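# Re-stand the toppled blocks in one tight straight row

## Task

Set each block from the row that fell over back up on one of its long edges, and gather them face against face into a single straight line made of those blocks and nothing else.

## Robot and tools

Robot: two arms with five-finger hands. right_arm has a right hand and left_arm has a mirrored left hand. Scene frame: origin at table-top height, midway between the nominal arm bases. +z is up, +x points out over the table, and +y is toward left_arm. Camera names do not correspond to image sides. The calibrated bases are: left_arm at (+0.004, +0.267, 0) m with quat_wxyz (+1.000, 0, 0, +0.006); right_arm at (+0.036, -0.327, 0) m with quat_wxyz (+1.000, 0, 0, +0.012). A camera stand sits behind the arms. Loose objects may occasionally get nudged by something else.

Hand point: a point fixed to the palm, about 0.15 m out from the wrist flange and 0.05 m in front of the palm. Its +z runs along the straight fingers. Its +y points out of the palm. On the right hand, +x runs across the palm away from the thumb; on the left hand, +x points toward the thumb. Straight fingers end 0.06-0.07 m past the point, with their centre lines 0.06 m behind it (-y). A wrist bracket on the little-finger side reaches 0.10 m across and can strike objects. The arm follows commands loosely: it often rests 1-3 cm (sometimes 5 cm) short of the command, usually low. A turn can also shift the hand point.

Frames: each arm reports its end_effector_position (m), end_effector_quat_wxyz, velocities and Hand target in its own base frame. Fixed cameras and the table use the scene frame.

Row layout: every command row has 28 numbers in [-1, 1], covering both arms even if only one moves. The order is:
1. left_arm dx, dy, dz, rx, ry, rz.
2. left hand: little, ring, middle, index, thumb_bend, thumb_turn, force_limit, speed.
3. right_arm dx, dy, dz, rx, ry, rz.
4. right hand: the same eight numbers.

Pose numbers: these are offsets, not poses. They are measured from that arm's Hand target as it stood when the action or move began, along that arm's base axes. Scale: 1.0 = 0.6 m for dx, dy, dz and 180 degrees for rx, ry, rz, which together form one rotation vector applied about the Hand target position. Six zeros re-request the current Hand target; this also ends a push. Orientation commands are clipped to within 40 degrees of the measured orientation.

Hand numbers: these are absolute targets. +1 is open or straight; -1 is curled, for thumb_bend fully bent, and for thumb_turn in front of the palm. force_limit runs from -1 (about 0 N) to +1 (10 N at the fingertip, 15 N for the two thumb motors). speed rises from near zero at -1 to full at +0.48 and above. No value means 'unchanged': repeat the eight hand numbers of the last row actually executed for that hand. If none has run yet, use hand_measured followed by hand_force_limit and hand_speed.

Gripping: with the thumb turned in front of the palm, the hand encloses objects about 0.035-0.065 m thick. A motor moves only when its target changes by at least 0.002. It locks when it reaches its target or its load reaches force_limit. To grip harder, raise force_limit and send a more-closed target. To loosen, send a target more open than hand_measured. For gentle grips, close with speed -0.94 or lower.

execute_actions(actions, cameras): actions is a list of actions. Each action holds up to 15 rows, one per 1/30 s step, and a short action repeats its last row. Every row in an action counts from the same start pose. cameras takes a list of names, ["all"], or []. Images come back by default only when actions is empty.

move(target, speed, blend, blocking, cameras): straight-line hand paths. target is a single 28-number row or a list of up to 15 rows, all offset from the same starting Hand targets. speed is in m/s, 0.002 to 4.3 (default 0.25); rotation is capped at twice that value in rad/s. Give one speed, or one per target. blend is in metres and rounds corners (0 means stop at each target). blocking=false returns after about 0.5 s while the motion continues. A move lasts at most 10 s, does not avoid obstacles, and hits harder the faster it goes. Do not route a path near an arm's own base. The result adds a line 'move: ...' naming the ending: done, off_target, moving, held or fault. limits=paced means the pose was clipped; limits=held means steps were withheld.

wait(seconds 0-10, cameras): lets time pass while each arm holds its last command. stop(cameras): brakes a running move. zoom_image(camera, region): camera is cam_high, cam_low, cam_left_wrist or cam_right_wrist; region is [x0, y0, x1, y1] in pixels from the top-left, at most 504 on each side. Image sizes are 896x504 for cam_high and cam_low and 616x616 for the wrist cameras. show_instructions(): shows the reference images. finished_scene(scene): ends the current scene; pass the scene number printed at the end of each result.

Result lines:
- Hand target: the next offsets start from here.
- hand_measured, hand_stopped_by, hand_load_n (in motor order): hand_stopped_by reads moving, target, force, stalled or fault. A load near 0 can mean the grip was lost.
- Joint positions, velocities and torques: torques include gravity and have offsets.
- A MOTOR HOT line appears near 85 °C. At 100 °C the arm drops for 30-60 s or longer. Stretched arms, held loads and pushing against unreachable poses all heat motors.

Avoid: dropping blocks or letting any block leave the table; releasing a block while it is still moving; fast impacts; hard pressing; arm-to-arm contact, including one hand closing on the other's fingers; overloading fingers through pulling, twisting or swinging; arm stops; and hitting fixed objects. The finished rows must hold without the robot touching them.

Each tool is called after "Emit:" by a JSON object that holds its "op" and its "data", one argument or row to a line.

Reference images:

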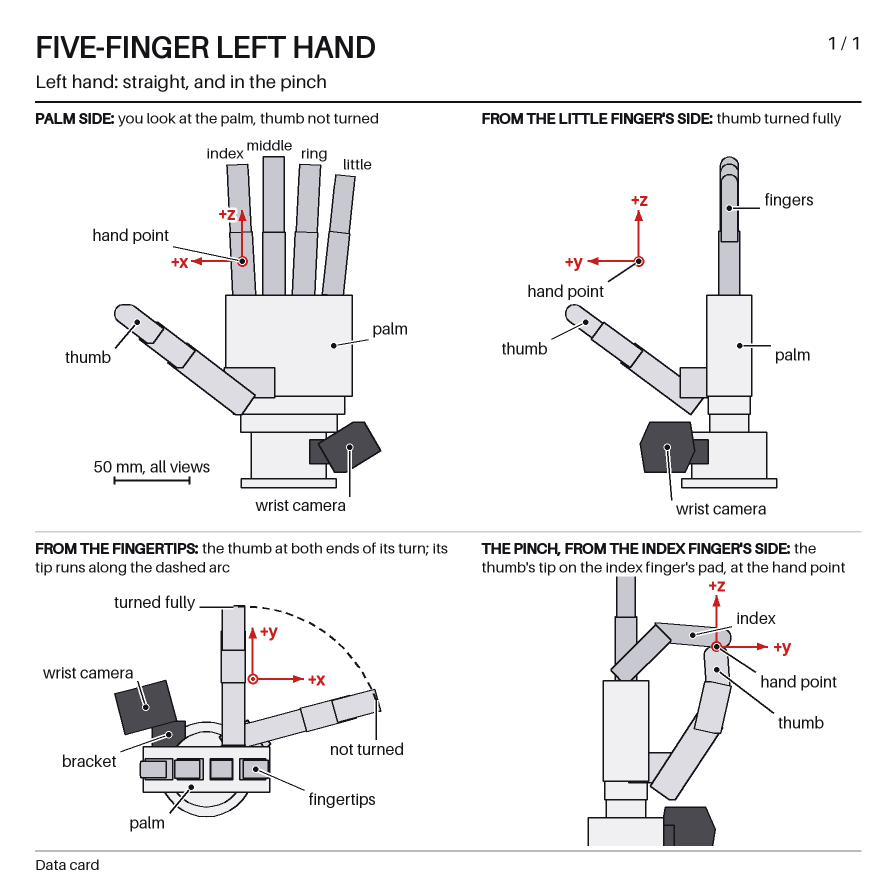

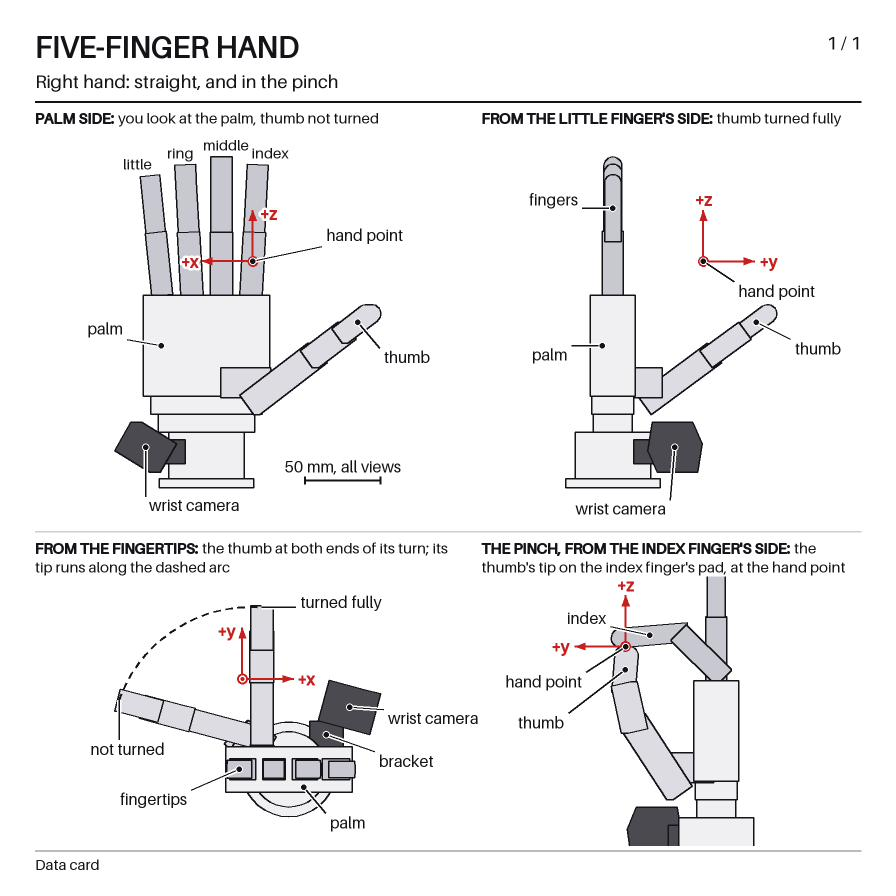

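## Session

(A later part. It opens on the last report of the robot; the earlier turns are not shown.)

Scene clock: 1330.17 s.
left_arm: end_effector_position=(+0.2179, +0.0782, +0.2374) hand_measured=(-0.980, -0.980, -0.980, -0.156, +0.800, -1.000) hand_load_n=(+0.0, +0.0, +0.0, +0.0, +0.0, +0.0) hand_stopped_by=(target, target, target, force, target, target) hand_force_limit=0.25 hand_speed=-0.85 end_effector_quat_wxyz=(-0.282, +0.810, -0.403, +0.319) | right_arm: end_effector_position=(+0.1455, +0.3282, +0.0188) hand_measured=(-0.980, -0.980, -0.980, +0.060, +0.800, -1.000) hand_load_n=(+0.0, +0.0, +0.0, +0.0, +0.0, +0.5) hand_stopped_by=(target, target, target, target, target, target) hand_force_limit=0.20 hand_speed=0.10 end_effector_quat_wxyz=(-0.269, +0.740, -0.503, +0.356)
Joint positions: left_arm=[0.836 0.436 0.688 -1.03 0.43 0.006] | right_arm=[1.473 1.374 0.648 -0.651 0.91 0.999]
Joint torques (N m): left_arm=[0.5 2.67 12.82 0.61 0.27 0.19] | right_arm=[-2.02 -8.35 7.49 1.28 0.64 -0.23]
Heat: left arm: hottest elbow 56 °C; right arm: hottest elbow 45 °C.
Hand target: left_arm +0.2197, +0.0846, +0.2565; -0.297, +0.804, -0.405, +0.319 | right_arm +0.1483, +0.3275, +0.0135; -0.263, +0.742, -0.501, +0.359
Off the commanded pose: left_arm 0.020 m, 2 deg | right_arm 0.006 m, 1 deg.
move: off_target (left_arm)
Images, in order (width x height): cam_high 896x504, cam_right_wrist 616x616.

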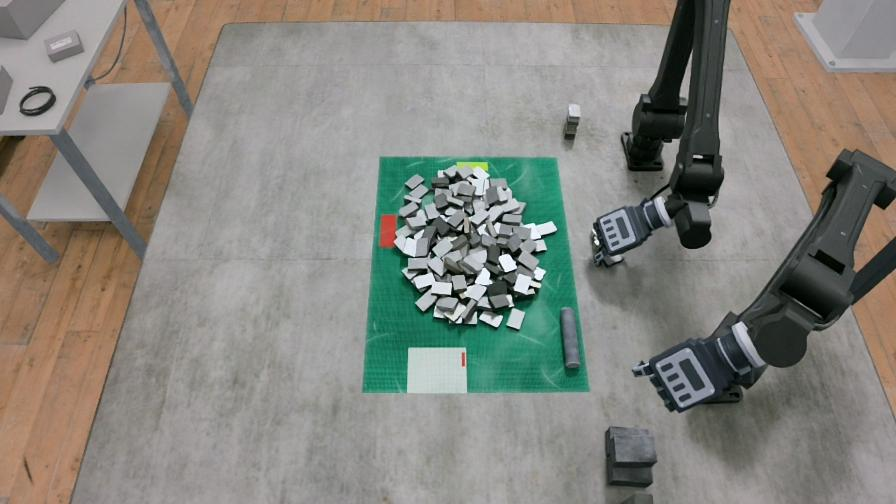

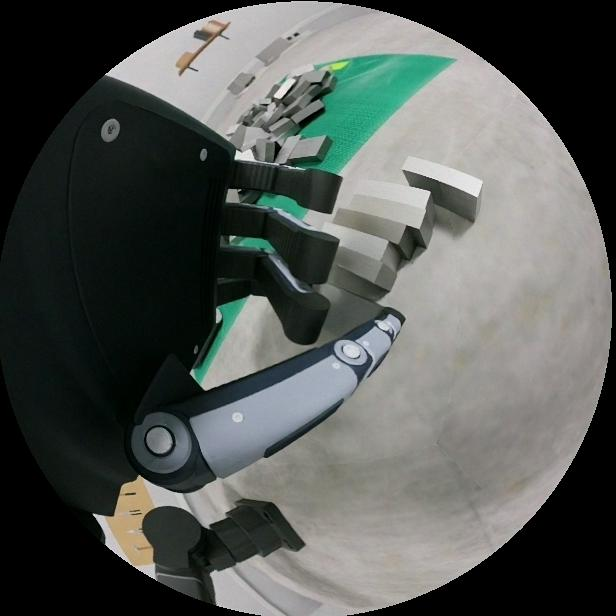

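Emit:
{"op": "move", "data": {
  "target": [0,0,0,0,0,0,-0.98,-0.98,-0.98,-0.3,0.8,-1,0.25,-0.85,0.0,0.0,-0.01,0,0,0,-0.98,-0.98,-0.98,0.06,0.8,-1,0.2,0.1],
  "speed": 0.08
}}

Emit:
{"op": "move", "data": {
  "target": [0,0,0,0,0,0,-0.98,-0.98,-0.98,-0.3,0.8,-1,0.25,-0.85,0.0,0.0,0,0,0,0,-0.98,-0.98,-0.98,-0.3,0.8,-1,0.2,-0.85],
  "speed": 0.08,
  "cameras": ["cam_high", "cam_right_wrist"]
}}

Scene clock: 1338.13 s.
left_arm: end_effector_position=(+0.2179, +0.0782, +0.2374) hand_measured=(-0.980, -0.980, -0.980, -0.156, +0.800, -1.000) hand_load_n=(+0.0, +0.0, +0.0, +0.0, +0.0, +0.0) hand_stopped_by=(target, target, target, force, target, target) hand_force_limit=0.25 hand_speed=-0.85 end_effector_quat_wxyz=(-0.282, +0.810, -0.403, +0.319) | right_arm: end_effector_position=(+0.1458, +0.3307, +0.0166) hand_measured=(-0.980, -0.980, -0.980, +0.060, +0.800, -1.000) hand_load_n=(+0.0, +0.0, +0.0, -1.0, +0.0, +0.0) hand_stopped_by=(target, target, target, target, target, target) hand_force_limit=0.20 hand_speed=0.10 end_effector_quat_wxyz=(-0.272, +0.739, -0.504, +0.355)
Joint positions: left_arm=[0.836 0.436 0.688 -1.03 0.43 0.006] | right_arm=[1.473 1.381 0.646 -0.634 0.911 0.998]
Joint torques (N m): left_arm=[0.5 2.67 12.83 0.61 0.27 0.19] | right_arm=[-1.9 -7.71 6.78 1.29 0.56 -0.2]
Heat: left arm: hottest elbow 56 °C; right arm: hottest elbow 44 °C.
Hand target: left_arm +0.2197, +0.0846, +0.2565; -0.297, +0.804, -0.405, +0.319 | right_arm +0.1483, +0.3274, +0.0075; -0.263, +0.742, -0.501, +0.359
Off the commanded pose: left_arm 0.020 m, 2 deg | right_arm 0.010 m, 1 deg.
move: off_target (left_arm)

Scene clock: 1338.90 s.
left_arm: end_effector_position=(+0.2179, +0.0782, +0.2374) hand_measured=(-0.980, -0.980, -0.980, -0.156, +0.800, -1.000) hand_load_n=(+0.0, +0.0, +0.0, +0.0, +0.0, +0.0) hand_stopped_by=(target, target, target, force, target, target) hand_force_limit=0.25 hand_speed=-0.85 end_effector_quat_wxyz=(-0.282, +0.810, -0.403, +0.319) | right_arm: end_effector_position=(+0.1461, +0.3294, +0.0143) hand_measured=(-0.980, -0.980, -0.980, -0.144, +0.802, -1.000) hand_load_n=(+0.0, +0.0, +0.0, +8.5, +7.5, -1.0) hand_stopped_by=(target, target, target, force, target, target) hand_force_limit=0.20 hand_speed=-0.85 end_effector_quat_wxyz=(-0.271, +0.740, -0.503, +0.356)
Joint positions: left_arm=[0.836 0.436 0.688 -1.03 0.43 0.006] | right_arm=[1.471 1.385 0.643 -0.629 0.911 0.998]
Joint torques (N m): left_arm=[0.5 2.67 12.82 0.62 0.27 0.19] | right_arm=[-1.67 -7.24 7.2 1.25 0.58 -0.17]
Heat: left arm: hottest elbow 56 °C; right arm: hottest elbow 44 °C.
Hand target: left_arm +0.2197, +0.0846, +0.2565; -0.297, +0.804, -0.405, +0.319 | right_arm +0.1483, +0.3275, +0.0075; -0.263, +0.742, -0.501, +0.359
Off the commanded pose: left_arm 0.020 m, 2 deg | right_arm 0.007 m, 1 deg.
move: off_target (left_arm)
Images, in order (width x height): cam_high 896x504, cam_right_wrist 616x616.

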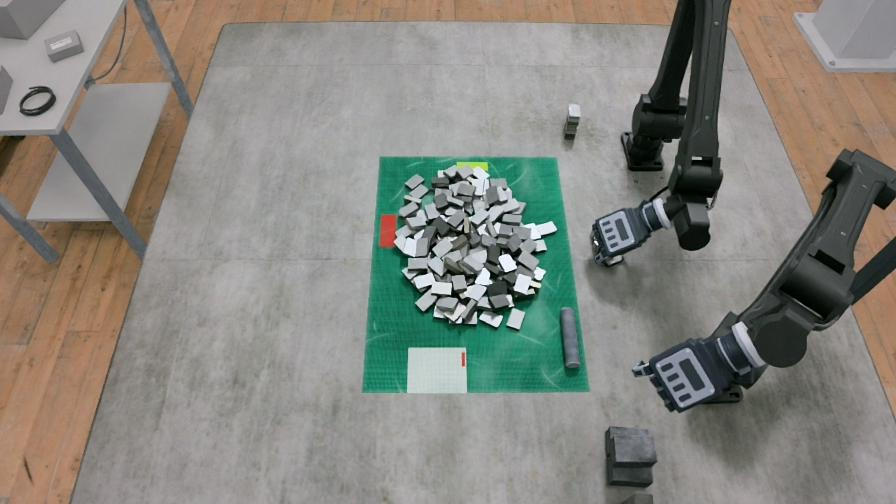

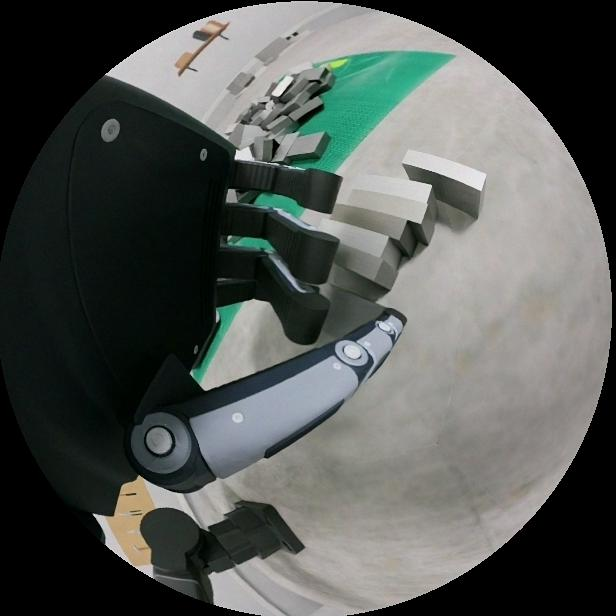

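Emit:
{"op": "move", "data": {
  "target": [
    [0,0,0,0,0,0,-0.98,-0.98,-0.98,-0.3,0.8,-1,0.25,-0.85,0,0.035,0.055,0,0,0,-0.98,-0.98,-0.98,-0.3,0.8,-1,0.2,-0.85],
    [0,0,0,0,0,0,-0.98,-0.98,-0.98,-0.3,0.8,-1,0.25,-0.85,0,0.06,0.16,0,0,0,-0.98,-0.98,-0.98,-0.3,0.8,-1,0.2,-0.85],
    [0,0,0,0,0,0,-0.98,-0.98,-0.98,-0.3,0.8,-1,0.25,-0.85,0.033,-0.351,0.234,0,0,-0.1,-0.98,-0.98,-0.98,-0.3,0.8,-1,0.2,-0.85]
  ],
  "speed": [0.1, 0.12, 0.25],
  "blend": [0.01, 0.02, 0],
  "cameras": ["cam_high"]
}}

Emit:
{"op": "zoom_image", "data": {
  "camera": "cam_high",
  "region": [550, 160, 670, 280]
}}

Scene clock: 1356.53 s.
left_arm: end_effector_position=(+0.2179, +0.0782, +0.2374) hand_measured=(-0.980, -0.980, -0.980, -0.156, +0.800, -1.000) hand_load_n=(+0.0, +0.0, +0.0, +0.0, +0.0, +0.0) hand_stopped_by=(target, target, target, force, target, target) hand_force_limit=0.25 hand_speed=-0.85 end_effector_quat_wxyz=(-0.282, +0.810, -0.403, +0.319) | right_arm: end_effector_position=(+0.1678, +0.1195, +0.1433) hand_measured=(-0.980, -0.980, -0.980, -0.144, +0.802, -1.000) hand_load_n=(+0.0, +0.0, +0.0, +8.0, +7.5, +0.0) hand_stopped_by=(target, target, target, force, target, target) hand_force_limit=0.20 hand_speed=-0.85 end_effector_quat_wxyz=(-0.203, +0.655, -0.610, +0.396)
Joint positions: left_arm=[0.836 0.436 0.688 -1.03 0.43 0.006] | right_arm=[1.203 0.656 0.583 -1.378 0.918 1.073]
Joint torques (N m): left_arm=[0.5 2.67 12.82 0.62 0.27 0.19] | right_arm=[-1.96 -1.9 10 0.25 0.66 -0.12]
Heat: left arm: hottest elbow 56 °C; right arm: hottest elbow 43 °C.
Hand target: left_arm +0.2197, +0.0846, +0.2565; -0.297, +0.804, -0.405, +0.319 | right_arm +0.1681, +0.1168, +0.1478; -0.204, +0.655, -0.611, +0.396
Off the commanded pose: left_arm 0.020 m, 2 deg | right_arm 0.005 m, 0 deg.
move: off_target (left_arm)
Images, in order (width x height): cam_high 896x504.

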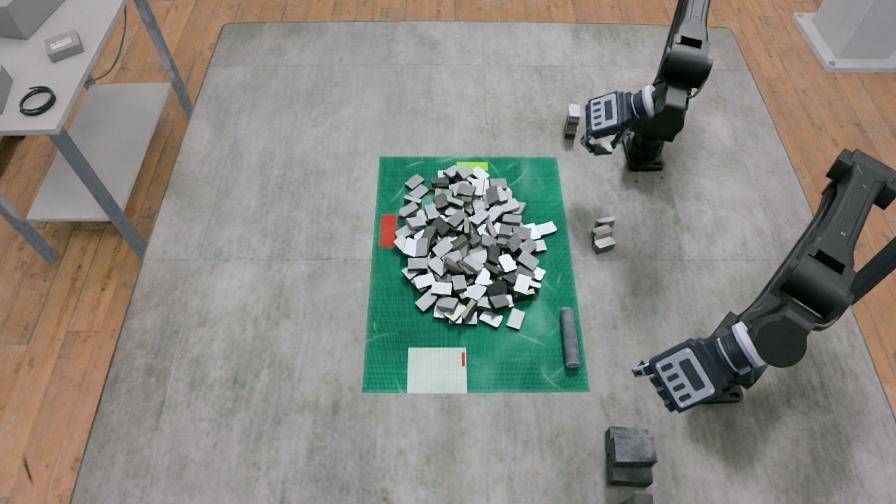

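Scaled by 4.200 from the camera's 896x504 image, which has a finer 1280x720 frame.

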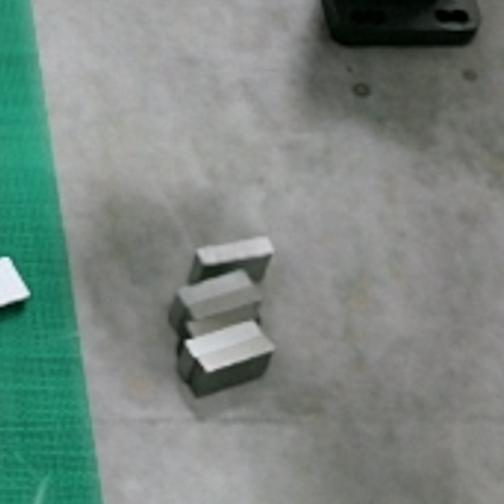

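Emit:
{"op": "move", "data": {
  "target": [
    [0,0,0,0,0,0,-0.98,-0.98,-0.98,-0.3,0.8,-1,0.25,-0.85,0,0,-0.145,0,0,0,-0.98,-0.98,-0.98,-0.3,0.8,-1,0.2,-0.85],
    [0,0,0,0,0,0,-0.98,-0.98,-0.98,-0.3,0.8,-1,0.25,-0.85,0,0,-0.215,0,0,0,-0.98,-0.98,-0.98,-0.3,0.8,-1,0.2,-0.85]
  ],
  "speed": [0.2, 0.06],
  "blend": [0.01, 0],
  "cameras": ["cam_high"]
}}

Emit:
{"op": "zoom_image", "data": {
  "camera": "cam_high",
  "region": [550, 110, 650, 210]
}}

Scene clock: 1369.40 s.
left_arm: end_effector_position=(+0.2179, +0.0782, +0.2374) hand_measured=(-0.980, -0.980, -0.980, -0.156, +0.800, -1.000) hand_load_n=(+0.0, +0.0, +0.0, +0.0, +0.0, +0.0) hand_stopped_by=(target, target, target, force, target, target) hand_force_limit=0.25 hand_speed=-0.85 end_effector_quat_wxyz=(-0.282, +0.810, -0.403, +0.319) | right_arm: end_effector_position=(+0.1666, +0.1166, +0.0198) hand_measured=(-0.980, -0.980, -0.980, -0.144, +0.802, -1.000) hand_load_n=(+0.0, +0.5, +0.5, +8.0, +8.0, -0.5) hand_stopped_by=(target, target, target, force, target, target) hand_force_limit=0.20 hand_speed=-0.85 end_effector_quat_wxyz=(-0.207, +0.654, -0.612, +0.395)
Joint positions: left_arm=[0.836 0.436 0.688 -1.03 0.43 0.006] | right_arm=[1.204 0.791 0.289 -0.939 0.918 1.073]
Joint torques (N m): left_arm=[0.5 2.73 12.82 0.62 0.27 0.19] | right_arm=[-0.79 -0.73 8.64 1.1 0.6 -0.16]
Heat: left arm: hottest elbow 56 °C; right arm: hottest elbow 43 °C.
Hand target: left_arm +0.2197, +0.0846, +0.2565; -0.297, +0.804, -0.405, +0.319 | right_arm +0.1681, +0.1169, +0.0190; -0.204, +0.655, -0.611, +0.396
Off the commanded pose: left_arm 0.020 m, 2 deg | right_arm 0.002 m, 0 deg.
move: off_target (left_arm)
Images, in order (width x height): cam_high 896x504.

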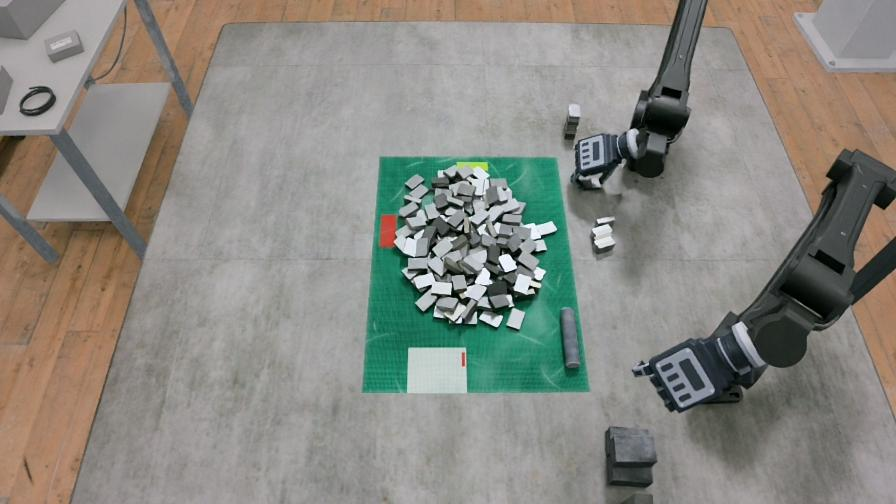

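Scaled by 5.040 from the camera's 896x504 image, which has a finer 1280x720 frame.

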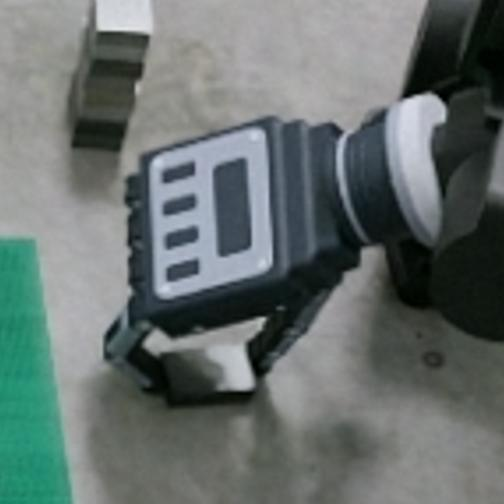

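Emit:
{"op": "move", "data": {
  "target": [
    [0,0,0,0,0,0,-0.98,-0.98,-0.98,-0.3,0.8,-1,0.25,-0.85,0,0,-0.012,0,0,0,-0.98,-0.98,-0.98,-0.3,0.8,-1,0.2,-0.85],
    [0,0,0,0,0,0,-0.98,-0.98,-0.98,-0.3,0.8,-1,0.25,-0.85,0,0,-0.012,0,0,0,-0.98,-0.98,-0.98,0.1,0.8,-1,0.2,-0.7]
  ],
  "speed": 0.06,
  "cameras": ["cam_right_wrist"]
}}

Scene clock: 1373.87 s.
left_arm: end_effector_position=(+0.2179, +0.0782, +0.2374) hand_measured=(-0.980, -0.980, -0.980, -0.156, +0.800, -1.000) hand_load_n=(+0.0, +0.0, +0.5, +0.0, +0.0, +0.0) hand_stopped_by=(target, target, target, force, target, target) hand_force_limit=0.25 hand_speed=-0.85 end_effector_quat_wxyz=(-0.282, +0.810, -0.403, +0.319) | right_arm: end_effector_position=(+0.1673, +0.1183, +0.0155) hand_measured=(-0.980, -0.980, -0.980, -0.040, +0.800, -1.000) hand_load_n=(+0.0, +0.0, +0.0, -14.5, +0.0, +0.0) hand_stopped_by=(target, target, target, stalled, target, target) hand_force_limit=0.20 hand_speed=-0.70 end_effector_quat_wxyz=(-0.208, +0.656, -0.609, +0.395)
Joint positions: left_arm=[0.836 0.436 0.688 -1.03 0.43 0.006] | right_arm=[1.204 0.809 0.282 -0.908 0.918 1.064]
Joint torques (N m): left_arm=[0.5 2.67 12.83 0.62 0.27 0.19] | right_arm=[-2.37 -0.26 7.88 1.17 0.6 -0.15]
Heat: left arm: hottest elbow 56 °C; right arm: hottest elbow 43 °C.
Hand target: left_arm +0.2197, +0.0846, +0.2565; -0.297, +0.804, -0.405, +0.319 | right_arm +0.1681, +0.1169, +0.0117; -0.204, +0.655, -0.611, +0.396
Off the commanded pose: left_arm 0.020 m, 2 deg | right_arm 0.004 m, 1 deg.
move: off_target (left_arm)
Images, in order (width x height): cam_right_wrist 616x616.

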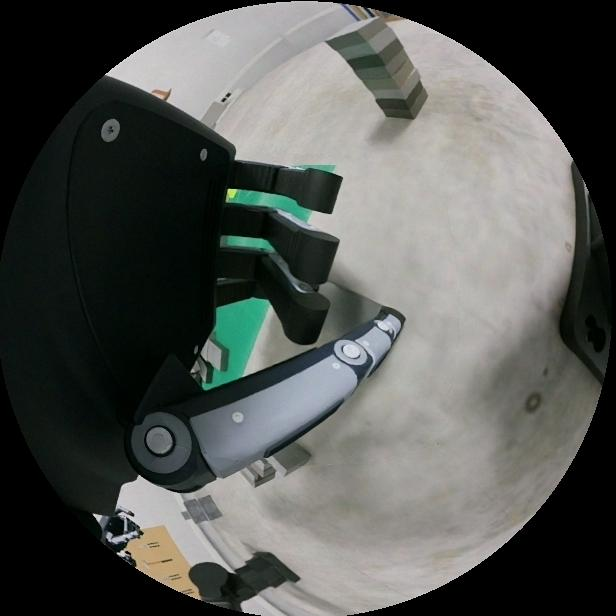

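Emit:
{"op": "move", "data": {
  "target": [0,0,0,0,0,0,-0.98,-0.98,-0.98,-0.3,0.8,-1,0.25,-0.85,0,0,0.12,0,0,0,-0.98,-0.98,-0.98,0.1,0.8,-1,0.2,-0.7],
  "speed": 0.15,
  "cameras": ["cam_high"]
}}

Emit:
{"op": "zoom_image", "data": {
  "camera": "cam_high",
  "region": [550, 130, 650, 230]
}}

Scene clock: 1380.87 s.
left_arm: end_effector_position=(+0.2179, +0.0782, +0.2374) hand_measured=(-0.980, -0.980, -0.980, -0.156, +0.800, -1.000) hand_load_n=(+0.0, +0.0, +0.0, +0.0, +0.0, +0.0) hand_stopped_by=(target, target, target, force, target, target) hand_force_limit=0.25 hand_speed=-0.85 end_effector_quat_wxyz=(-0.282, +0.810, -0.403, +0.319) | right_arm: end_effector_position=(+0.1632, +0.0991, +0.0618) hand_measured=(-0.980, -0.980, -0.980, -0.040, +0.800, -1.000) hand_load_n=(+0.0, +0.0, +0.0, +0.0, +0.0, +0.0) hand_stopped_by=(target, target, target, stalled, target, target) hand_force_limit=0.20 hand_speed=-0.70 end_effector_quat_wxyz=(-0.177, +0.665, -0.602, +0.406)
Joint positions: left_arm=[0.836 0.436 0.688 -1.03 0.43 0.006] | right_arm=[1.18 0.69 0.379 -1.174 0.915 1.038]
Joint torques (N m): left_arm=[0.5 2.67 12.83 0.61 0.27 0.19] | right_arm=[-0.79 -1.08 13.09 0.35 0.64 0.1]
Heat: left arm: hottest elbow 56 °C; right arm: hottest elbow 43 °C.
Hand target: left_arm +0.2197, +0.0846, +0.2565; -0.297, +0.804, -0.405, +0.319 | right_arm +0.1681, +0.1168, +0.0836; -0.204, +0.655, -0.611, +0.396
Off the commanded pose: left_arm 0.020 m, 2 deg | right_arm 0.029 m, 4 deg.
move: off_target (left_arm, right_arm)
Images, in order (width x height): cam_high 896x504.

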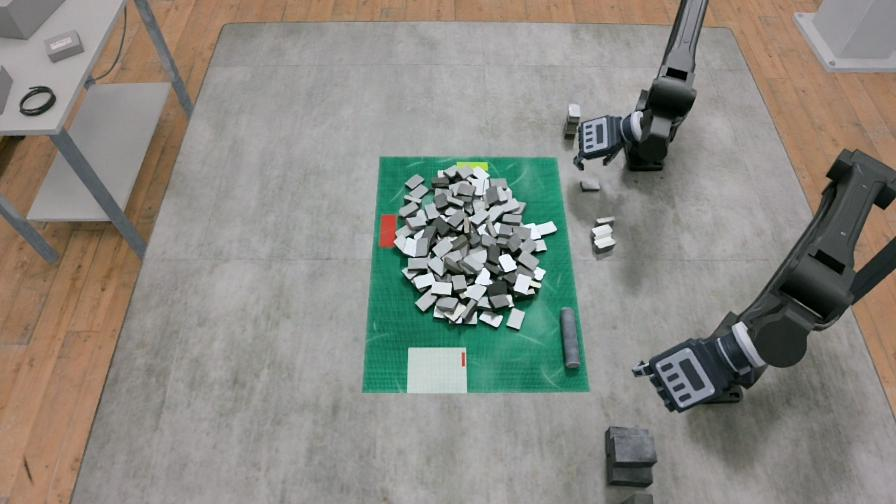

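Scaled by 5.040 from the camera's 896x504 image, which has a finer 1280x720 frame.

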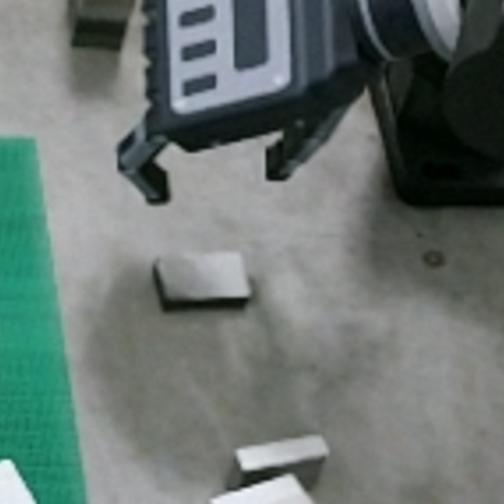

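Emit:
{"op": "move", "data": {
  "target": [0,0,0,0,0,0,-0.98,-0.98,-0.98,-0.3,0.8,-1,0.25,-0.85,0,-0.018,-0.02,0.1368,0.001,-0.0144,-0.98,-0.98,-0.98,0.0,0.8,-1,0.2,-0.3],
  "speed": 0.15,
  "cameras": ["cam_high"]
}}

Emit:
{"op": "zoom_image", "data": {
  "camera": "cam_high",
  "region": [550, 130, 650, 230]
}}

Scene clock: 1392.67 s.
left_arm: end_effector_position=(+0.2179, +0.0782, +0.2374) hand_measured=(-0.980, -0.980, -0.980, -0.156, +0.800, -1.000) hand_load_n=(+0.0, +0.0, +0.0, +0.0, +0.0, +0.0) hand_stopped_by=(target, target, target, force, target, target) hand_force_limit=0.25 hand_speed=-0.85 end_effector_quat_wxyz=(-0.282, +0.810, -0.403, +0.319) | right_arm: end_effector_position=(+0.1650, +0.1064, +0.0689) hand_measured=(-0.980, -0.980, -0.980, +0.000, +0.800, -1.000) hand_load_n=(+0.0, +0.0, +0.0, +0.0, +0.0, +0.0) hand_stopped_by=(target, target, target, target, target, target) hand_force_limit=0.20 hand_speed=-0.30 end_effector_quat_wxyz=(+0.305, -0.591, +0.691, -0.282)
Joint positions: left_arm=[0.836 0.436 0.688 -1.03 0.43 0.006] | right_arm=[0.941 0.232 0.277 -1.043 0.677 0.89]
Joint torques (N m): left_arm=[0.5 2.73 12.82 0.61 0.27 0.19] | right_arm=[-0.21 3.96 10.62 1.42 0.54 0.01]
Heat: left arm: hottest elbow 56 °C; right arm: hottest elbow 44 °C.
Hand target: left_arm +0.2197, +0.0846, +0.2565; -0.297, +0.804, -0.405, +0.319 | right_arm +0.1647, +0.1078, +0.0699; +0.303, -0.594, +0.690, -0.282 (not the last commanded pose)
Off the commanded pose: left_arm 0.020 m, 2 deg | right_arm 0.004 m, 4 deg.
move: held (right_arm; a check stopped the path), off_target (left_arm); limits=held
pose unreachable (right arm): on one or more control steps of this call, first in action 0 (counted from 0), this arm could not follow its commanded pose, so it was not sent that pose on those steps. It may still have moved: this result reports where it is.
cause: moving toward the commanded pose would bring two parts of the arm too close to each other (joints 3 (elbow) to 6 (wrist roll) lie between them).
Images, in order (width x height): cam_high 896x504.

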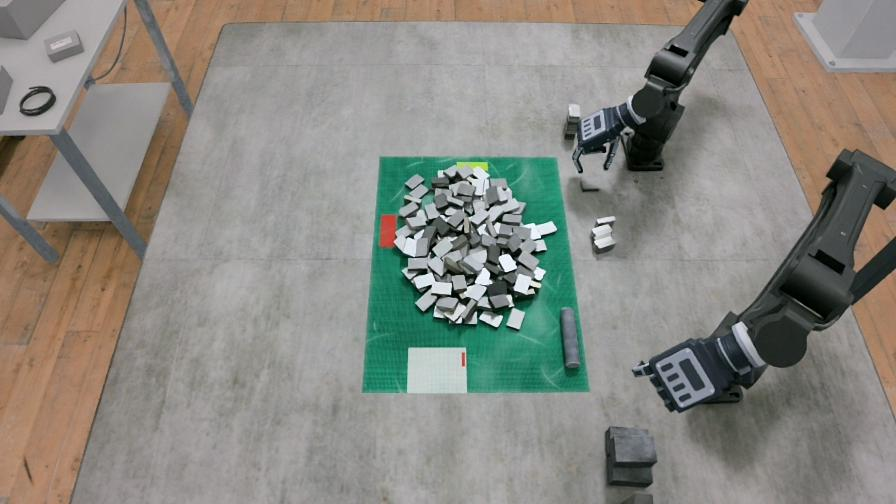

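Scaled by 5.040 from the camera's 896x504 image, which has a finer 1280x720 frame.

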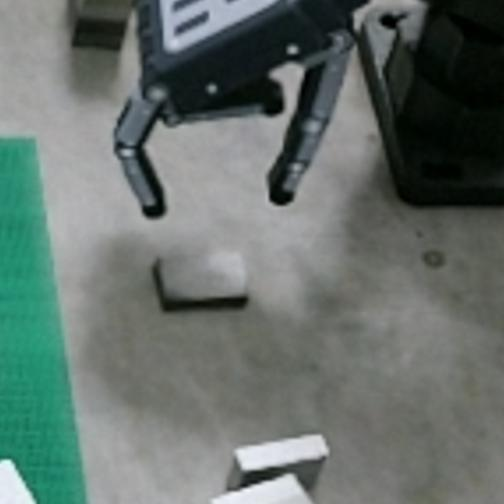

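Emit:
{"op": "move", "data": {
  "target": [0,0,0,0,0,0,-0.98,-0.98,-0.98,-0.3,0.8,-1,0.25,-0.85,-0.002,0.0203,-0.055,0,0,0,-0.98,-0.98,-0.98,0.0,0.8,-1,0.2,-0.3],
  "speed": 0.12,
  "cameras": ["cam_high", "cam_right_wrist"]
}}

Emit:
{"op": "zoom_image", "data": {
  "camera": "cam_high",
  "region": [550, 130, 650, 230]
}}

Scene clock: 1409.40 s.
left_arm: end_effector_position=(+0.2179, +0.0782, +0.2374) hand_measured=(-0.980, -0.980, -0.980, -0.156, +0.800, -1.000) hand_load_n=(-0.5, +0.0, +0.0, +0.0, +0.0, +0.0) hand_stopped_by=(target, target, target, force, target, target) hand_force_limit=0.25 hand_speed=-0.85 end_effector_quat_wxyz=(-0.282, +0.810, -0.403, +0.319) | right_arm: end_effector_position=(+0.1650, +0.1064, +0.0689) hand_measured=(-0.980, -0.980, -0.980, +0.000, +0.800, -1.000) hand_load_n=(+0.0, +0.0, +0.0, +0.0, +0.0, +0.0) hand_stopped_by=(target, target, target, target, target, target) hand_force_limit=0.20 hand_speed=-0.30 end_effector_quat_wxyz=(+0.305, -0.591, +0.691, -0.282)
Joint positions: left_arm=[0.836 0.436 0.688 -1.03 0.43 0.006] | right_arm=[0.941 0.232 0.277 -1.043 0.678 0.89]
Joint torques (N m): left_arm=[0.5 2.67 12.82 0.61 0.27 0.19] | right_arm=[-1.03 2.84 10.24 1.39 0.41 -0.06]
Heat: left arm: hottest elbow 56 °C; right arm: hottest elbow 46 °C.
Hand target: left_arm +0.2197, +0.0846, +0.2565; -0.297, +0.804, -0.405, +0.319 | right_arm +0.1650, +0.1065, +0.0689; +0.305, -0.591, +0.691, -0.282 (not the last commanded pose)
Off the commanded pose: left_arm 0.020 m, 2 deg | right_arm 0.035 m, 0 deg.
move: held (right_arm; a check stopped the path), off_target (left_arm); limits=held
pose unreachable (right arm): on one or more control steps of this call, first in action 0 (counted from 0), this arm could not follow its commanded pose, so it was not sent that pose on those steps. It may still have moved: this result reports where it is.
cause: moving toward the commanded pose would bring two parts of the arm too close to each other (joints 3 (elbow) to 6 (wrist roll) lie between them).
Images, in order (width x height): cam_high 896x504, cam_right_wrist 616x616.

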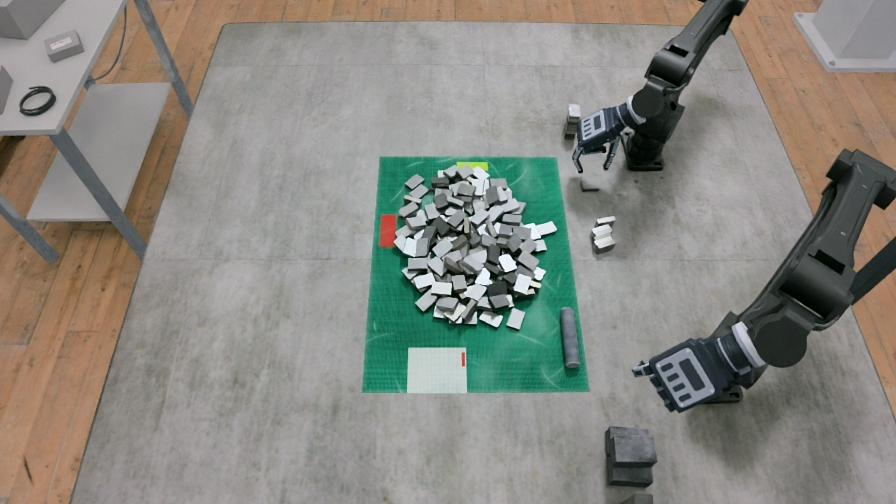

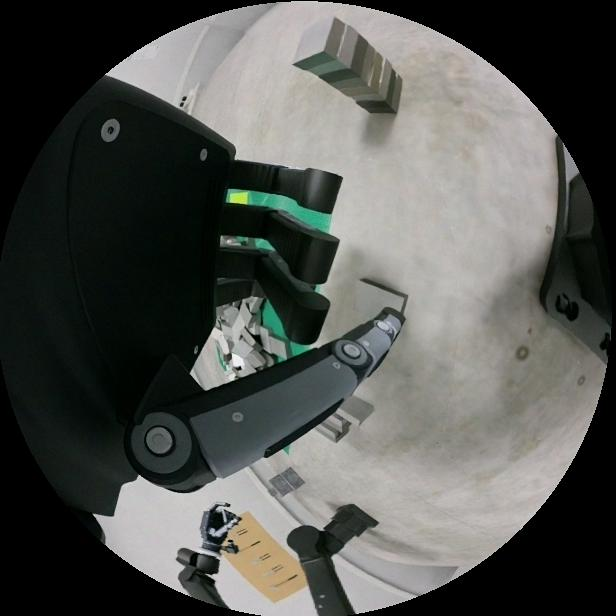

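Scaled by 5.040 from the camera's 896x504 image, which has a finer 1280x720 frame.

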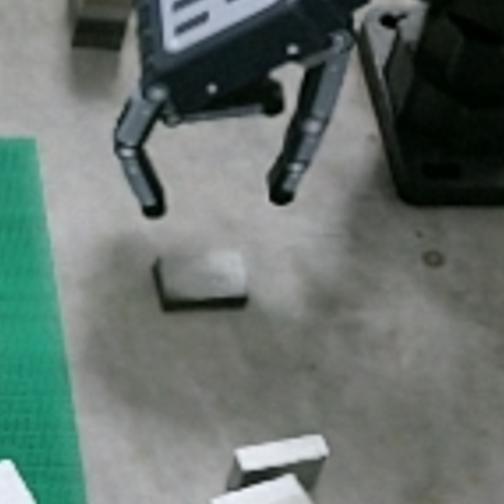

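Emit:
{"op": "move", "data": {
  "target": [
    [0,0,0,0,0,0,-0.98,-0.98,-0.98,-0.3,0.8,-1,0.25,-0.85,-0.002,0.034,0.012,-0.0165,-0.002,0.001,-0.98,-0.98,-0.98,0.0,0.8,-1,0.2,-0.3],
    [0,0,0,0,0,0,-0.98,-0.98,-0.98,-0.3,0.8,-1,0.25,-0.85,-0.002,0.028,-0.06,-0.005,-0.001,0.0,-0.98,-0.98,-0.98,0.0,0.8,-1,0.2,-0.3]
  ],
  "speed": 0.12,
  "blend": 0.005,
  "cameras": ["cam_high", "cam_right_wrist"]
}}

Emit:
{"op": "zoom_image", "data": {
  "camera": "cam_high",
  "region": [550, 130, 650, 230]
}}

Scene clock: 1425.13 s.
left_arm: end_effector_position=(+0.2179, +0.0782, +0.2374) hand_measured=(-0.980, -0.980, -0.980, -0.156, +0.800, -1.000) hand_load_n=(+0.0, +0.0, +0.0, +0.0, +0.0, +0.0) hand_stopped_by=(target, target, target, force, target, target) hand_force_limit=0.25 hand_speed=-0.85 end_effector_quat_wxyz=(-0.282, +0.810, -0.403, +0.319) | right_arm: end_effector_position=(+0.1614, +0.1209, +0.0317) hand_measured=(-0.980, -0.980, -0.980, +0.000, +0.800, -1.000) hand_load_n=(+0.0, +0.0, +0.0, +0.0, -0.5, +0.0) hand_stopped_by=(target, target, target, target, target, target) hand_force_limit=0.20 hand_speed=-0.30 end_effector_quat_wxyz=(+0.298, -0.600, +0.683, -0.291)
Joint positions: left_arm=[0.836 0.436 0.688 -1.03 0.43 0.006] | right_arm=[1.072 0.378 0.207 -0.937 0.752 1.015]
Joint torques (N m): left_arm=[0.5 2.67 12.82 0.61 0.27 0.19] | right_arm=[-1.79 3.19 10 1.98 0.38 -0.01]
Heat: left arm: hottest elbow 56 °C; right arm: hottest elbow 46 °C.
Hand target: left_arm +0.2197, +0.0846, +0.2565; -0.297, +0.804, -0.405, +0.319 | right_arm +0.1638, +0.1233, +0.0329; +0.302, -0.593, +0.689, -0.288
Off the commanded pose: left_arm 0.020 m, 2 deg | right_arm 0.004 m, 1 deg.
move: off_target (left_arm)
Images, in order (width x height): cam_high 896x504, cam_right_wrist 616x616.

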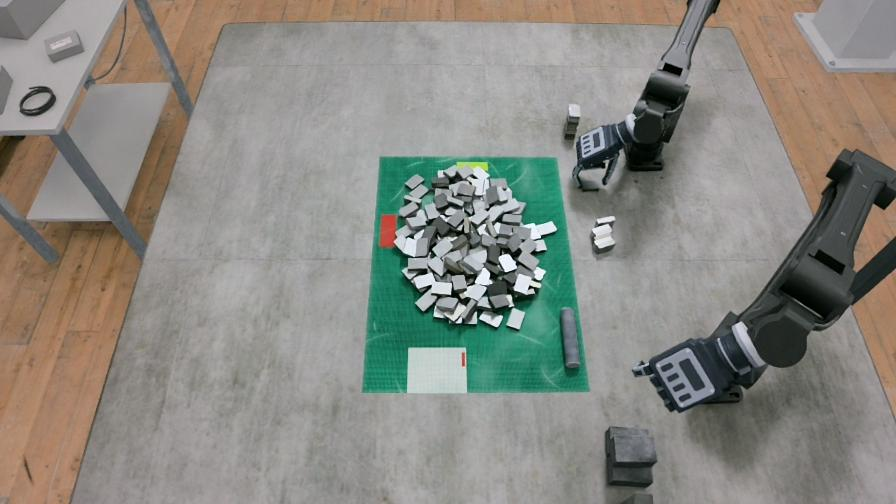

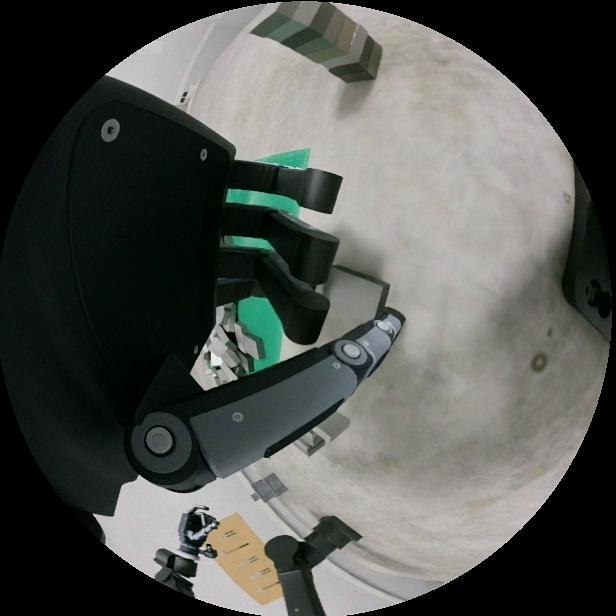

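Scaled by 5.040 from the camera's 896x504 image, which has a finer 1280x720 frame.

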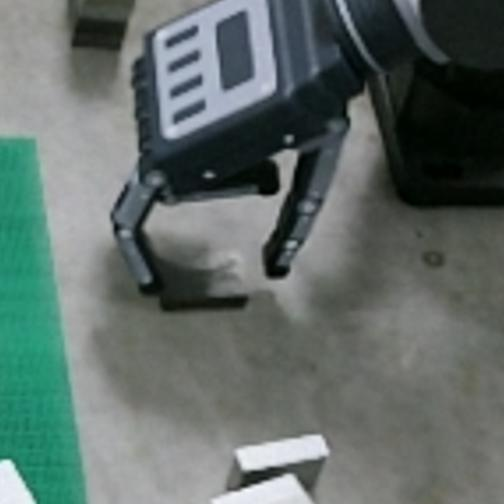

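Emit:
{"op": "move", "data": {
  "target": [0,0,0,0,0,0,-0.98,-0.98,-0.98,-0.3,0.8,-1,0.25,-0.85,0.0053,-0.0105,-0.028,0,0,0,-0.98,-0.98,-0.98,0.0,0.8,-1,0.2,-0.3],
  "speed": 0.08,
  "cameras": ["cam_high", "cam_right_wrist"]
}}

Emit:
{"op": "zoom_image", "data": {
  "camera": "cam_high",
  "region": [550, 130, 650, 230]
}}

Scene clock: 1433.83 s.
left_arm: end_effector_position=(+0.2179, +0.0782, +0.2374) hand_measured=(-0.980, -0.980, -0.980, -0.156, +0.800, -1.000) hand_load_n=(+0.0, +0.0, +0.5, +0.0, +0.0, +0.0) hand_stopped_by=(target, target, target, force, target, target) hand_force_limit=0.25 hand_speed=-0.85 end_effector_quat_wxyz=(-0.282, +0.810, -0.403, +0.319) | right_arm: end_effector_position=(+0.1656, +0.1176, +0.0189) hand_measured=(-0.980, -0.980, -0.980, +0.000, +0.800, -1.000) hand_load_n=(+0.5, +0.0, +0.0, -5.0, +0.0, +0.0) hand_stopped_by=(target, target, target, target, target, target) hand_force_limit=0.20 hand_speed=-0.30 end_effector_quat_wxyz=(+0.298, -0.596, +0.687, -0.289)
Joint positions: left_arm=[0.836 0.436 0.688 -1.03 0.43 0.006] | right_arm=[1.019 0.373 0.169 -0.866 0.727 0.967]
Joint torques (N m): left_arm=[0.44 2.67 12.83 0.61 0.27 0.19] | right_arm=[-2.61 1.14 8.76 1.8 0.38 -0.22]
Heat: left arm: hottest elbow 56 °C; right arm: hottest elbow 45 °C.
Hand target: left_arm +0.2197, +0.0846, +0.2565; -0.297, +0.804, -0.405, +0.319 | right_arm +0.1670, +0.1169, +0.0161; +0.302, -0.593, +0.689, -0.288
Off the commanded pose: left_arm 0.020 m, 2 deg | right_arm 0.003 m, 1 deg.
move: off_target (left_arm)
Images, in order (width x height): cam_high 896x504, cam_right_wrist 616x616.

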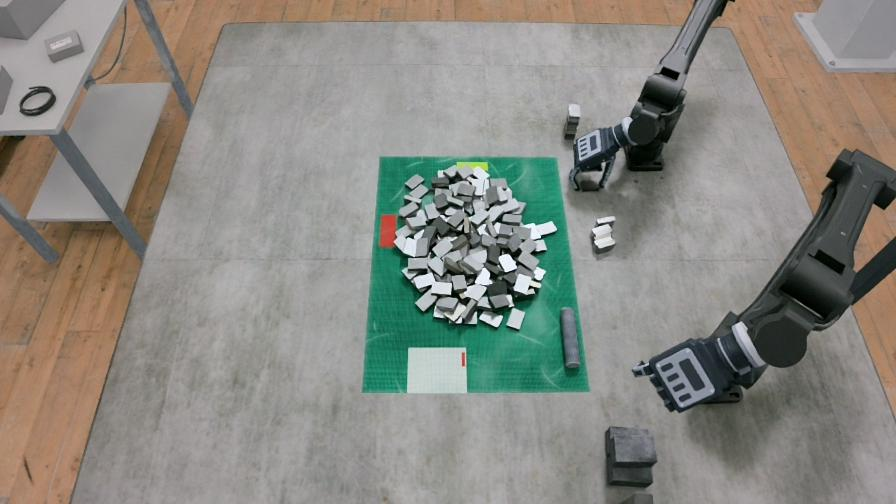

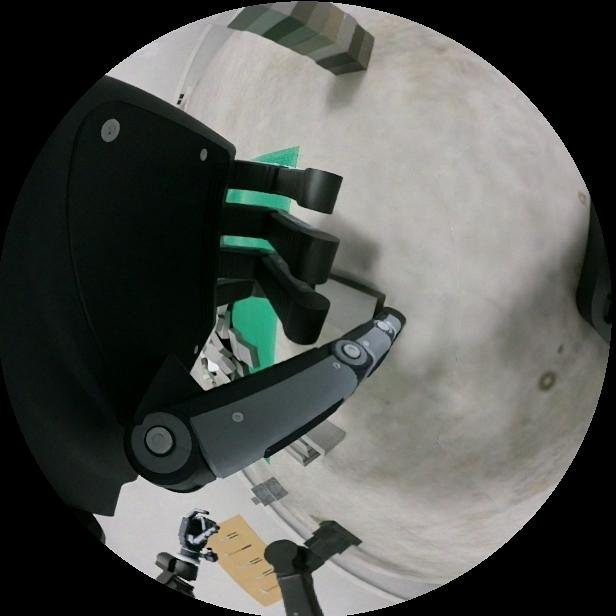

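Scaled by 5.040 from the camera's 896x504 image, which has a finer 1280x720 frame.

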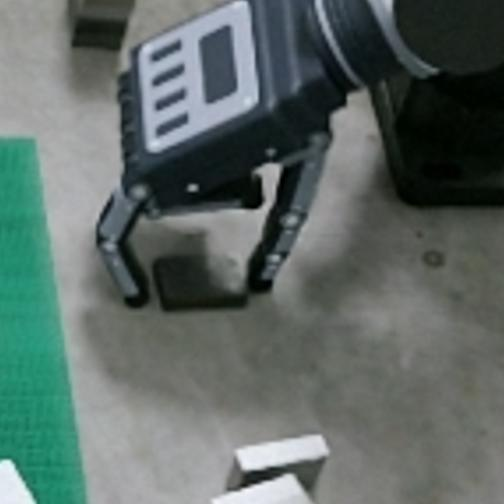

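Emit:
{"op": "move", "data": {
  "target": [0,0,0,0,0,0,-0.98,-0.98,-0.98,-0.3,0.8,-1,0.25,-0.85,0.002,-0.012,0.002,0,0,0,-0.98,-0.98,-0.98,0.0,0.8,-1,0.2,-0.3],
  "speed": 0.08
}}

Scene clock: 1439.80 s.
left_arm: end_effector_position=(+0.2179, +0.0782, +0.2374) hand_measured=(-0.980, -0.980, -0.980, -0.156, +0.800, -1.000) hand_load_n=(+0.0, +0.0, +0.0, +0.0, +0.0, +0.0) hand_stopped_by=(target, target, target, force, target, target) hand_force_limit=0.25 hand_speed=-0.85 end_effector_quat_wxyz=(-0.282, +0.810, -0.403, +0.319) | right_arm: end_effector_position=(+0.1678, +0.1128, +0.0194) hand_measured=(-0.980, -0.980, -0.980, +0.000, +0.800, -1.000) hand_load_n=(+0.0, +0.0, +0.0, -0.5, +0.0, +0.0) hand_stopped_by=(target, target, target, target, target, target) hand_force_limit=0.20 hand_speed=-0.30 end_effector_quat_wxyz=(+0.303, -0.591, +0.691, -0.285)
Joint positions: left_arm=[0.836 0.436 0.688 -1.03 0.43 0.006] | right_arm=[0.969 0.316 0.157 -0.865 0.699 0.92]
Joint torques (N m): left_arm=[0.5 2.67 12.83 0.62 0.27 0.19] | right_arm=[-2.26 0.67 9.4 1.22 0.38 -0.24]
Heat: left arm: hottest elbow 56 °C; right arm: hottest elbow 45 °C.
Hand target: left_arm +0.2197, +0.0846, +0.2565; -0.297, +0.804, -0.405, +0.319 | right_arm +0.1682, +0.1098, +0.0173; +0.302, -0.593, +0.689, -0.288
Off the commanded pose: left_arm 0.020 m, 2 deg | right_arm 0.004 m, 0 deg.
move: off_target (left_arm)

Emit:
{"op": "move", "data": {
  "target": [0,0,0,0,0,0,-0.98,-0.98,-0.98,-0.3,0.8,-1,0.25,-0.85,0.0,-0.002,-0.006,0,0,0,-0.98,-0.98,-0.98,-0.3,0.8,-1,0.25,-0.85],
  "speed": 0.08,
  "cameras": ["cam_high", "cam_right_wrist"]
}}

Emit:
{"op": "zoom_image", "data": {
  "camera": "cam_high",
  "region": [550, 130, 650, 230]
}}

Scene clock: 1444.17 s.
left_arm: end_effector_position=(+0.2179, +0.0782, +0.2374) hand_measured=(-0.980, -0.980, -0.980, -0.156, +0.800, -1.000) hand_load_n=(+0.0, +0.0, +0.0, +0.0, +0.0, +0.0) hand_stopped_by=(target, target, target, force, target, target) hand_force_limit=0.25 hand_speed=-0.85 end_effector_quat_wxyz=(-0.282, +0.810, -0.403, +0.319) | right_arm: end_effector_position=(+0.1680, +0.1109, +0.0174) hand_measured=(-0.980, -0.980, -0.980, -0.136, +0.802, -1.000) hand_load_n=(+0.0, +0.0, +0.5, +6.0, +6.0, +0.5) hand_stopped_by=(target, target, target, force, target, target) hand_force_limit=0.25 hand_speed=-0.85 end_effector_quat_wxyz=(+0.302, -0.591, +0.691, -0.286)
Joint positions: left_arm=[0.836 0.436 0.688 -1.03 0.43 0.006] | right_arm=[0.96 0.308 0.151 -0.863 0.696 0.911]
Joint torques (N m): left_arm=[0.5 2.67 12.82 0.62 0.27 0.19] | right_arm=[-2.26 0.56 9.02 1.61 0.27 -0.25]
Heat: left arm: hottest elbow 56 °C; right arm: hottest elbow 45 °C.
Hand target: left_arm +0.2197, +0.0846, +0.2565; -0.297, +0.804, -0.405, +0.319 | right_arm +0.1682, +0.1086, +0.0136; +0.302, -0.593, +0.689, -0.288
Off the commanded pose: left_arm 0.020 m, 2 deg | right_arm 0.004 m, 0 deg.
move: off_target (left_arm)
Images, in order (width x height): cam_high 896x504, cam_right_wrist 616x616.

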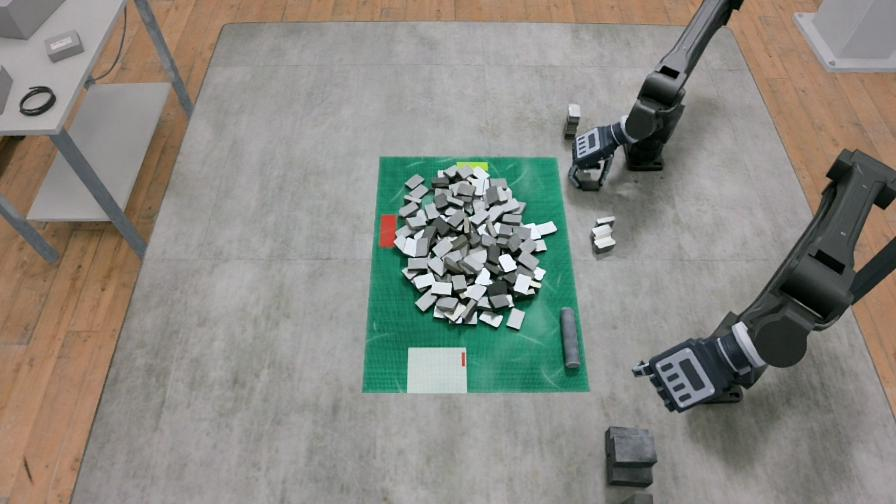

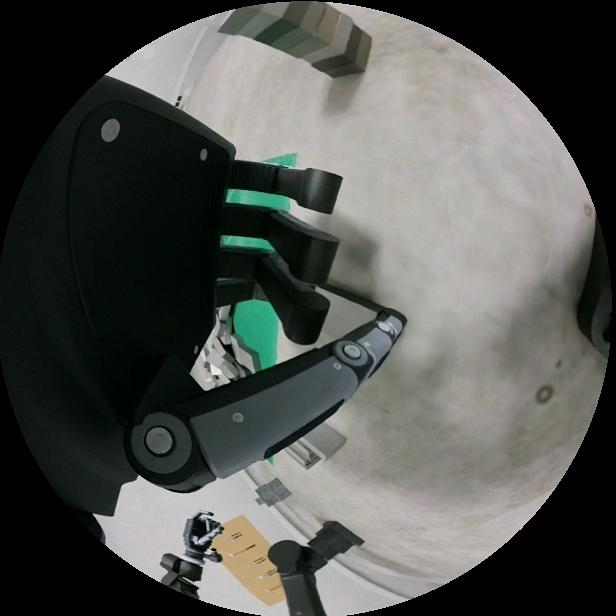

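Scaled by 5.040 from the camera's 896x504 image, which has a finer 1280x720 frame.

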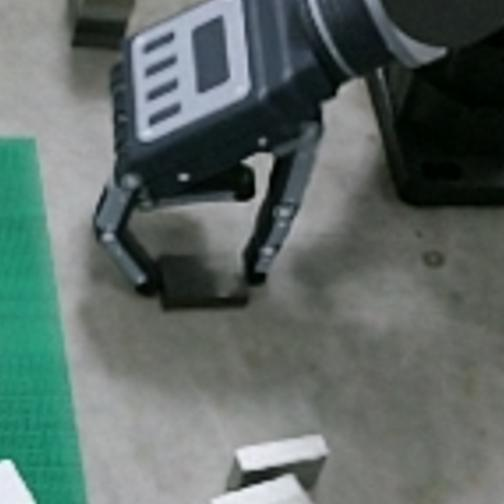

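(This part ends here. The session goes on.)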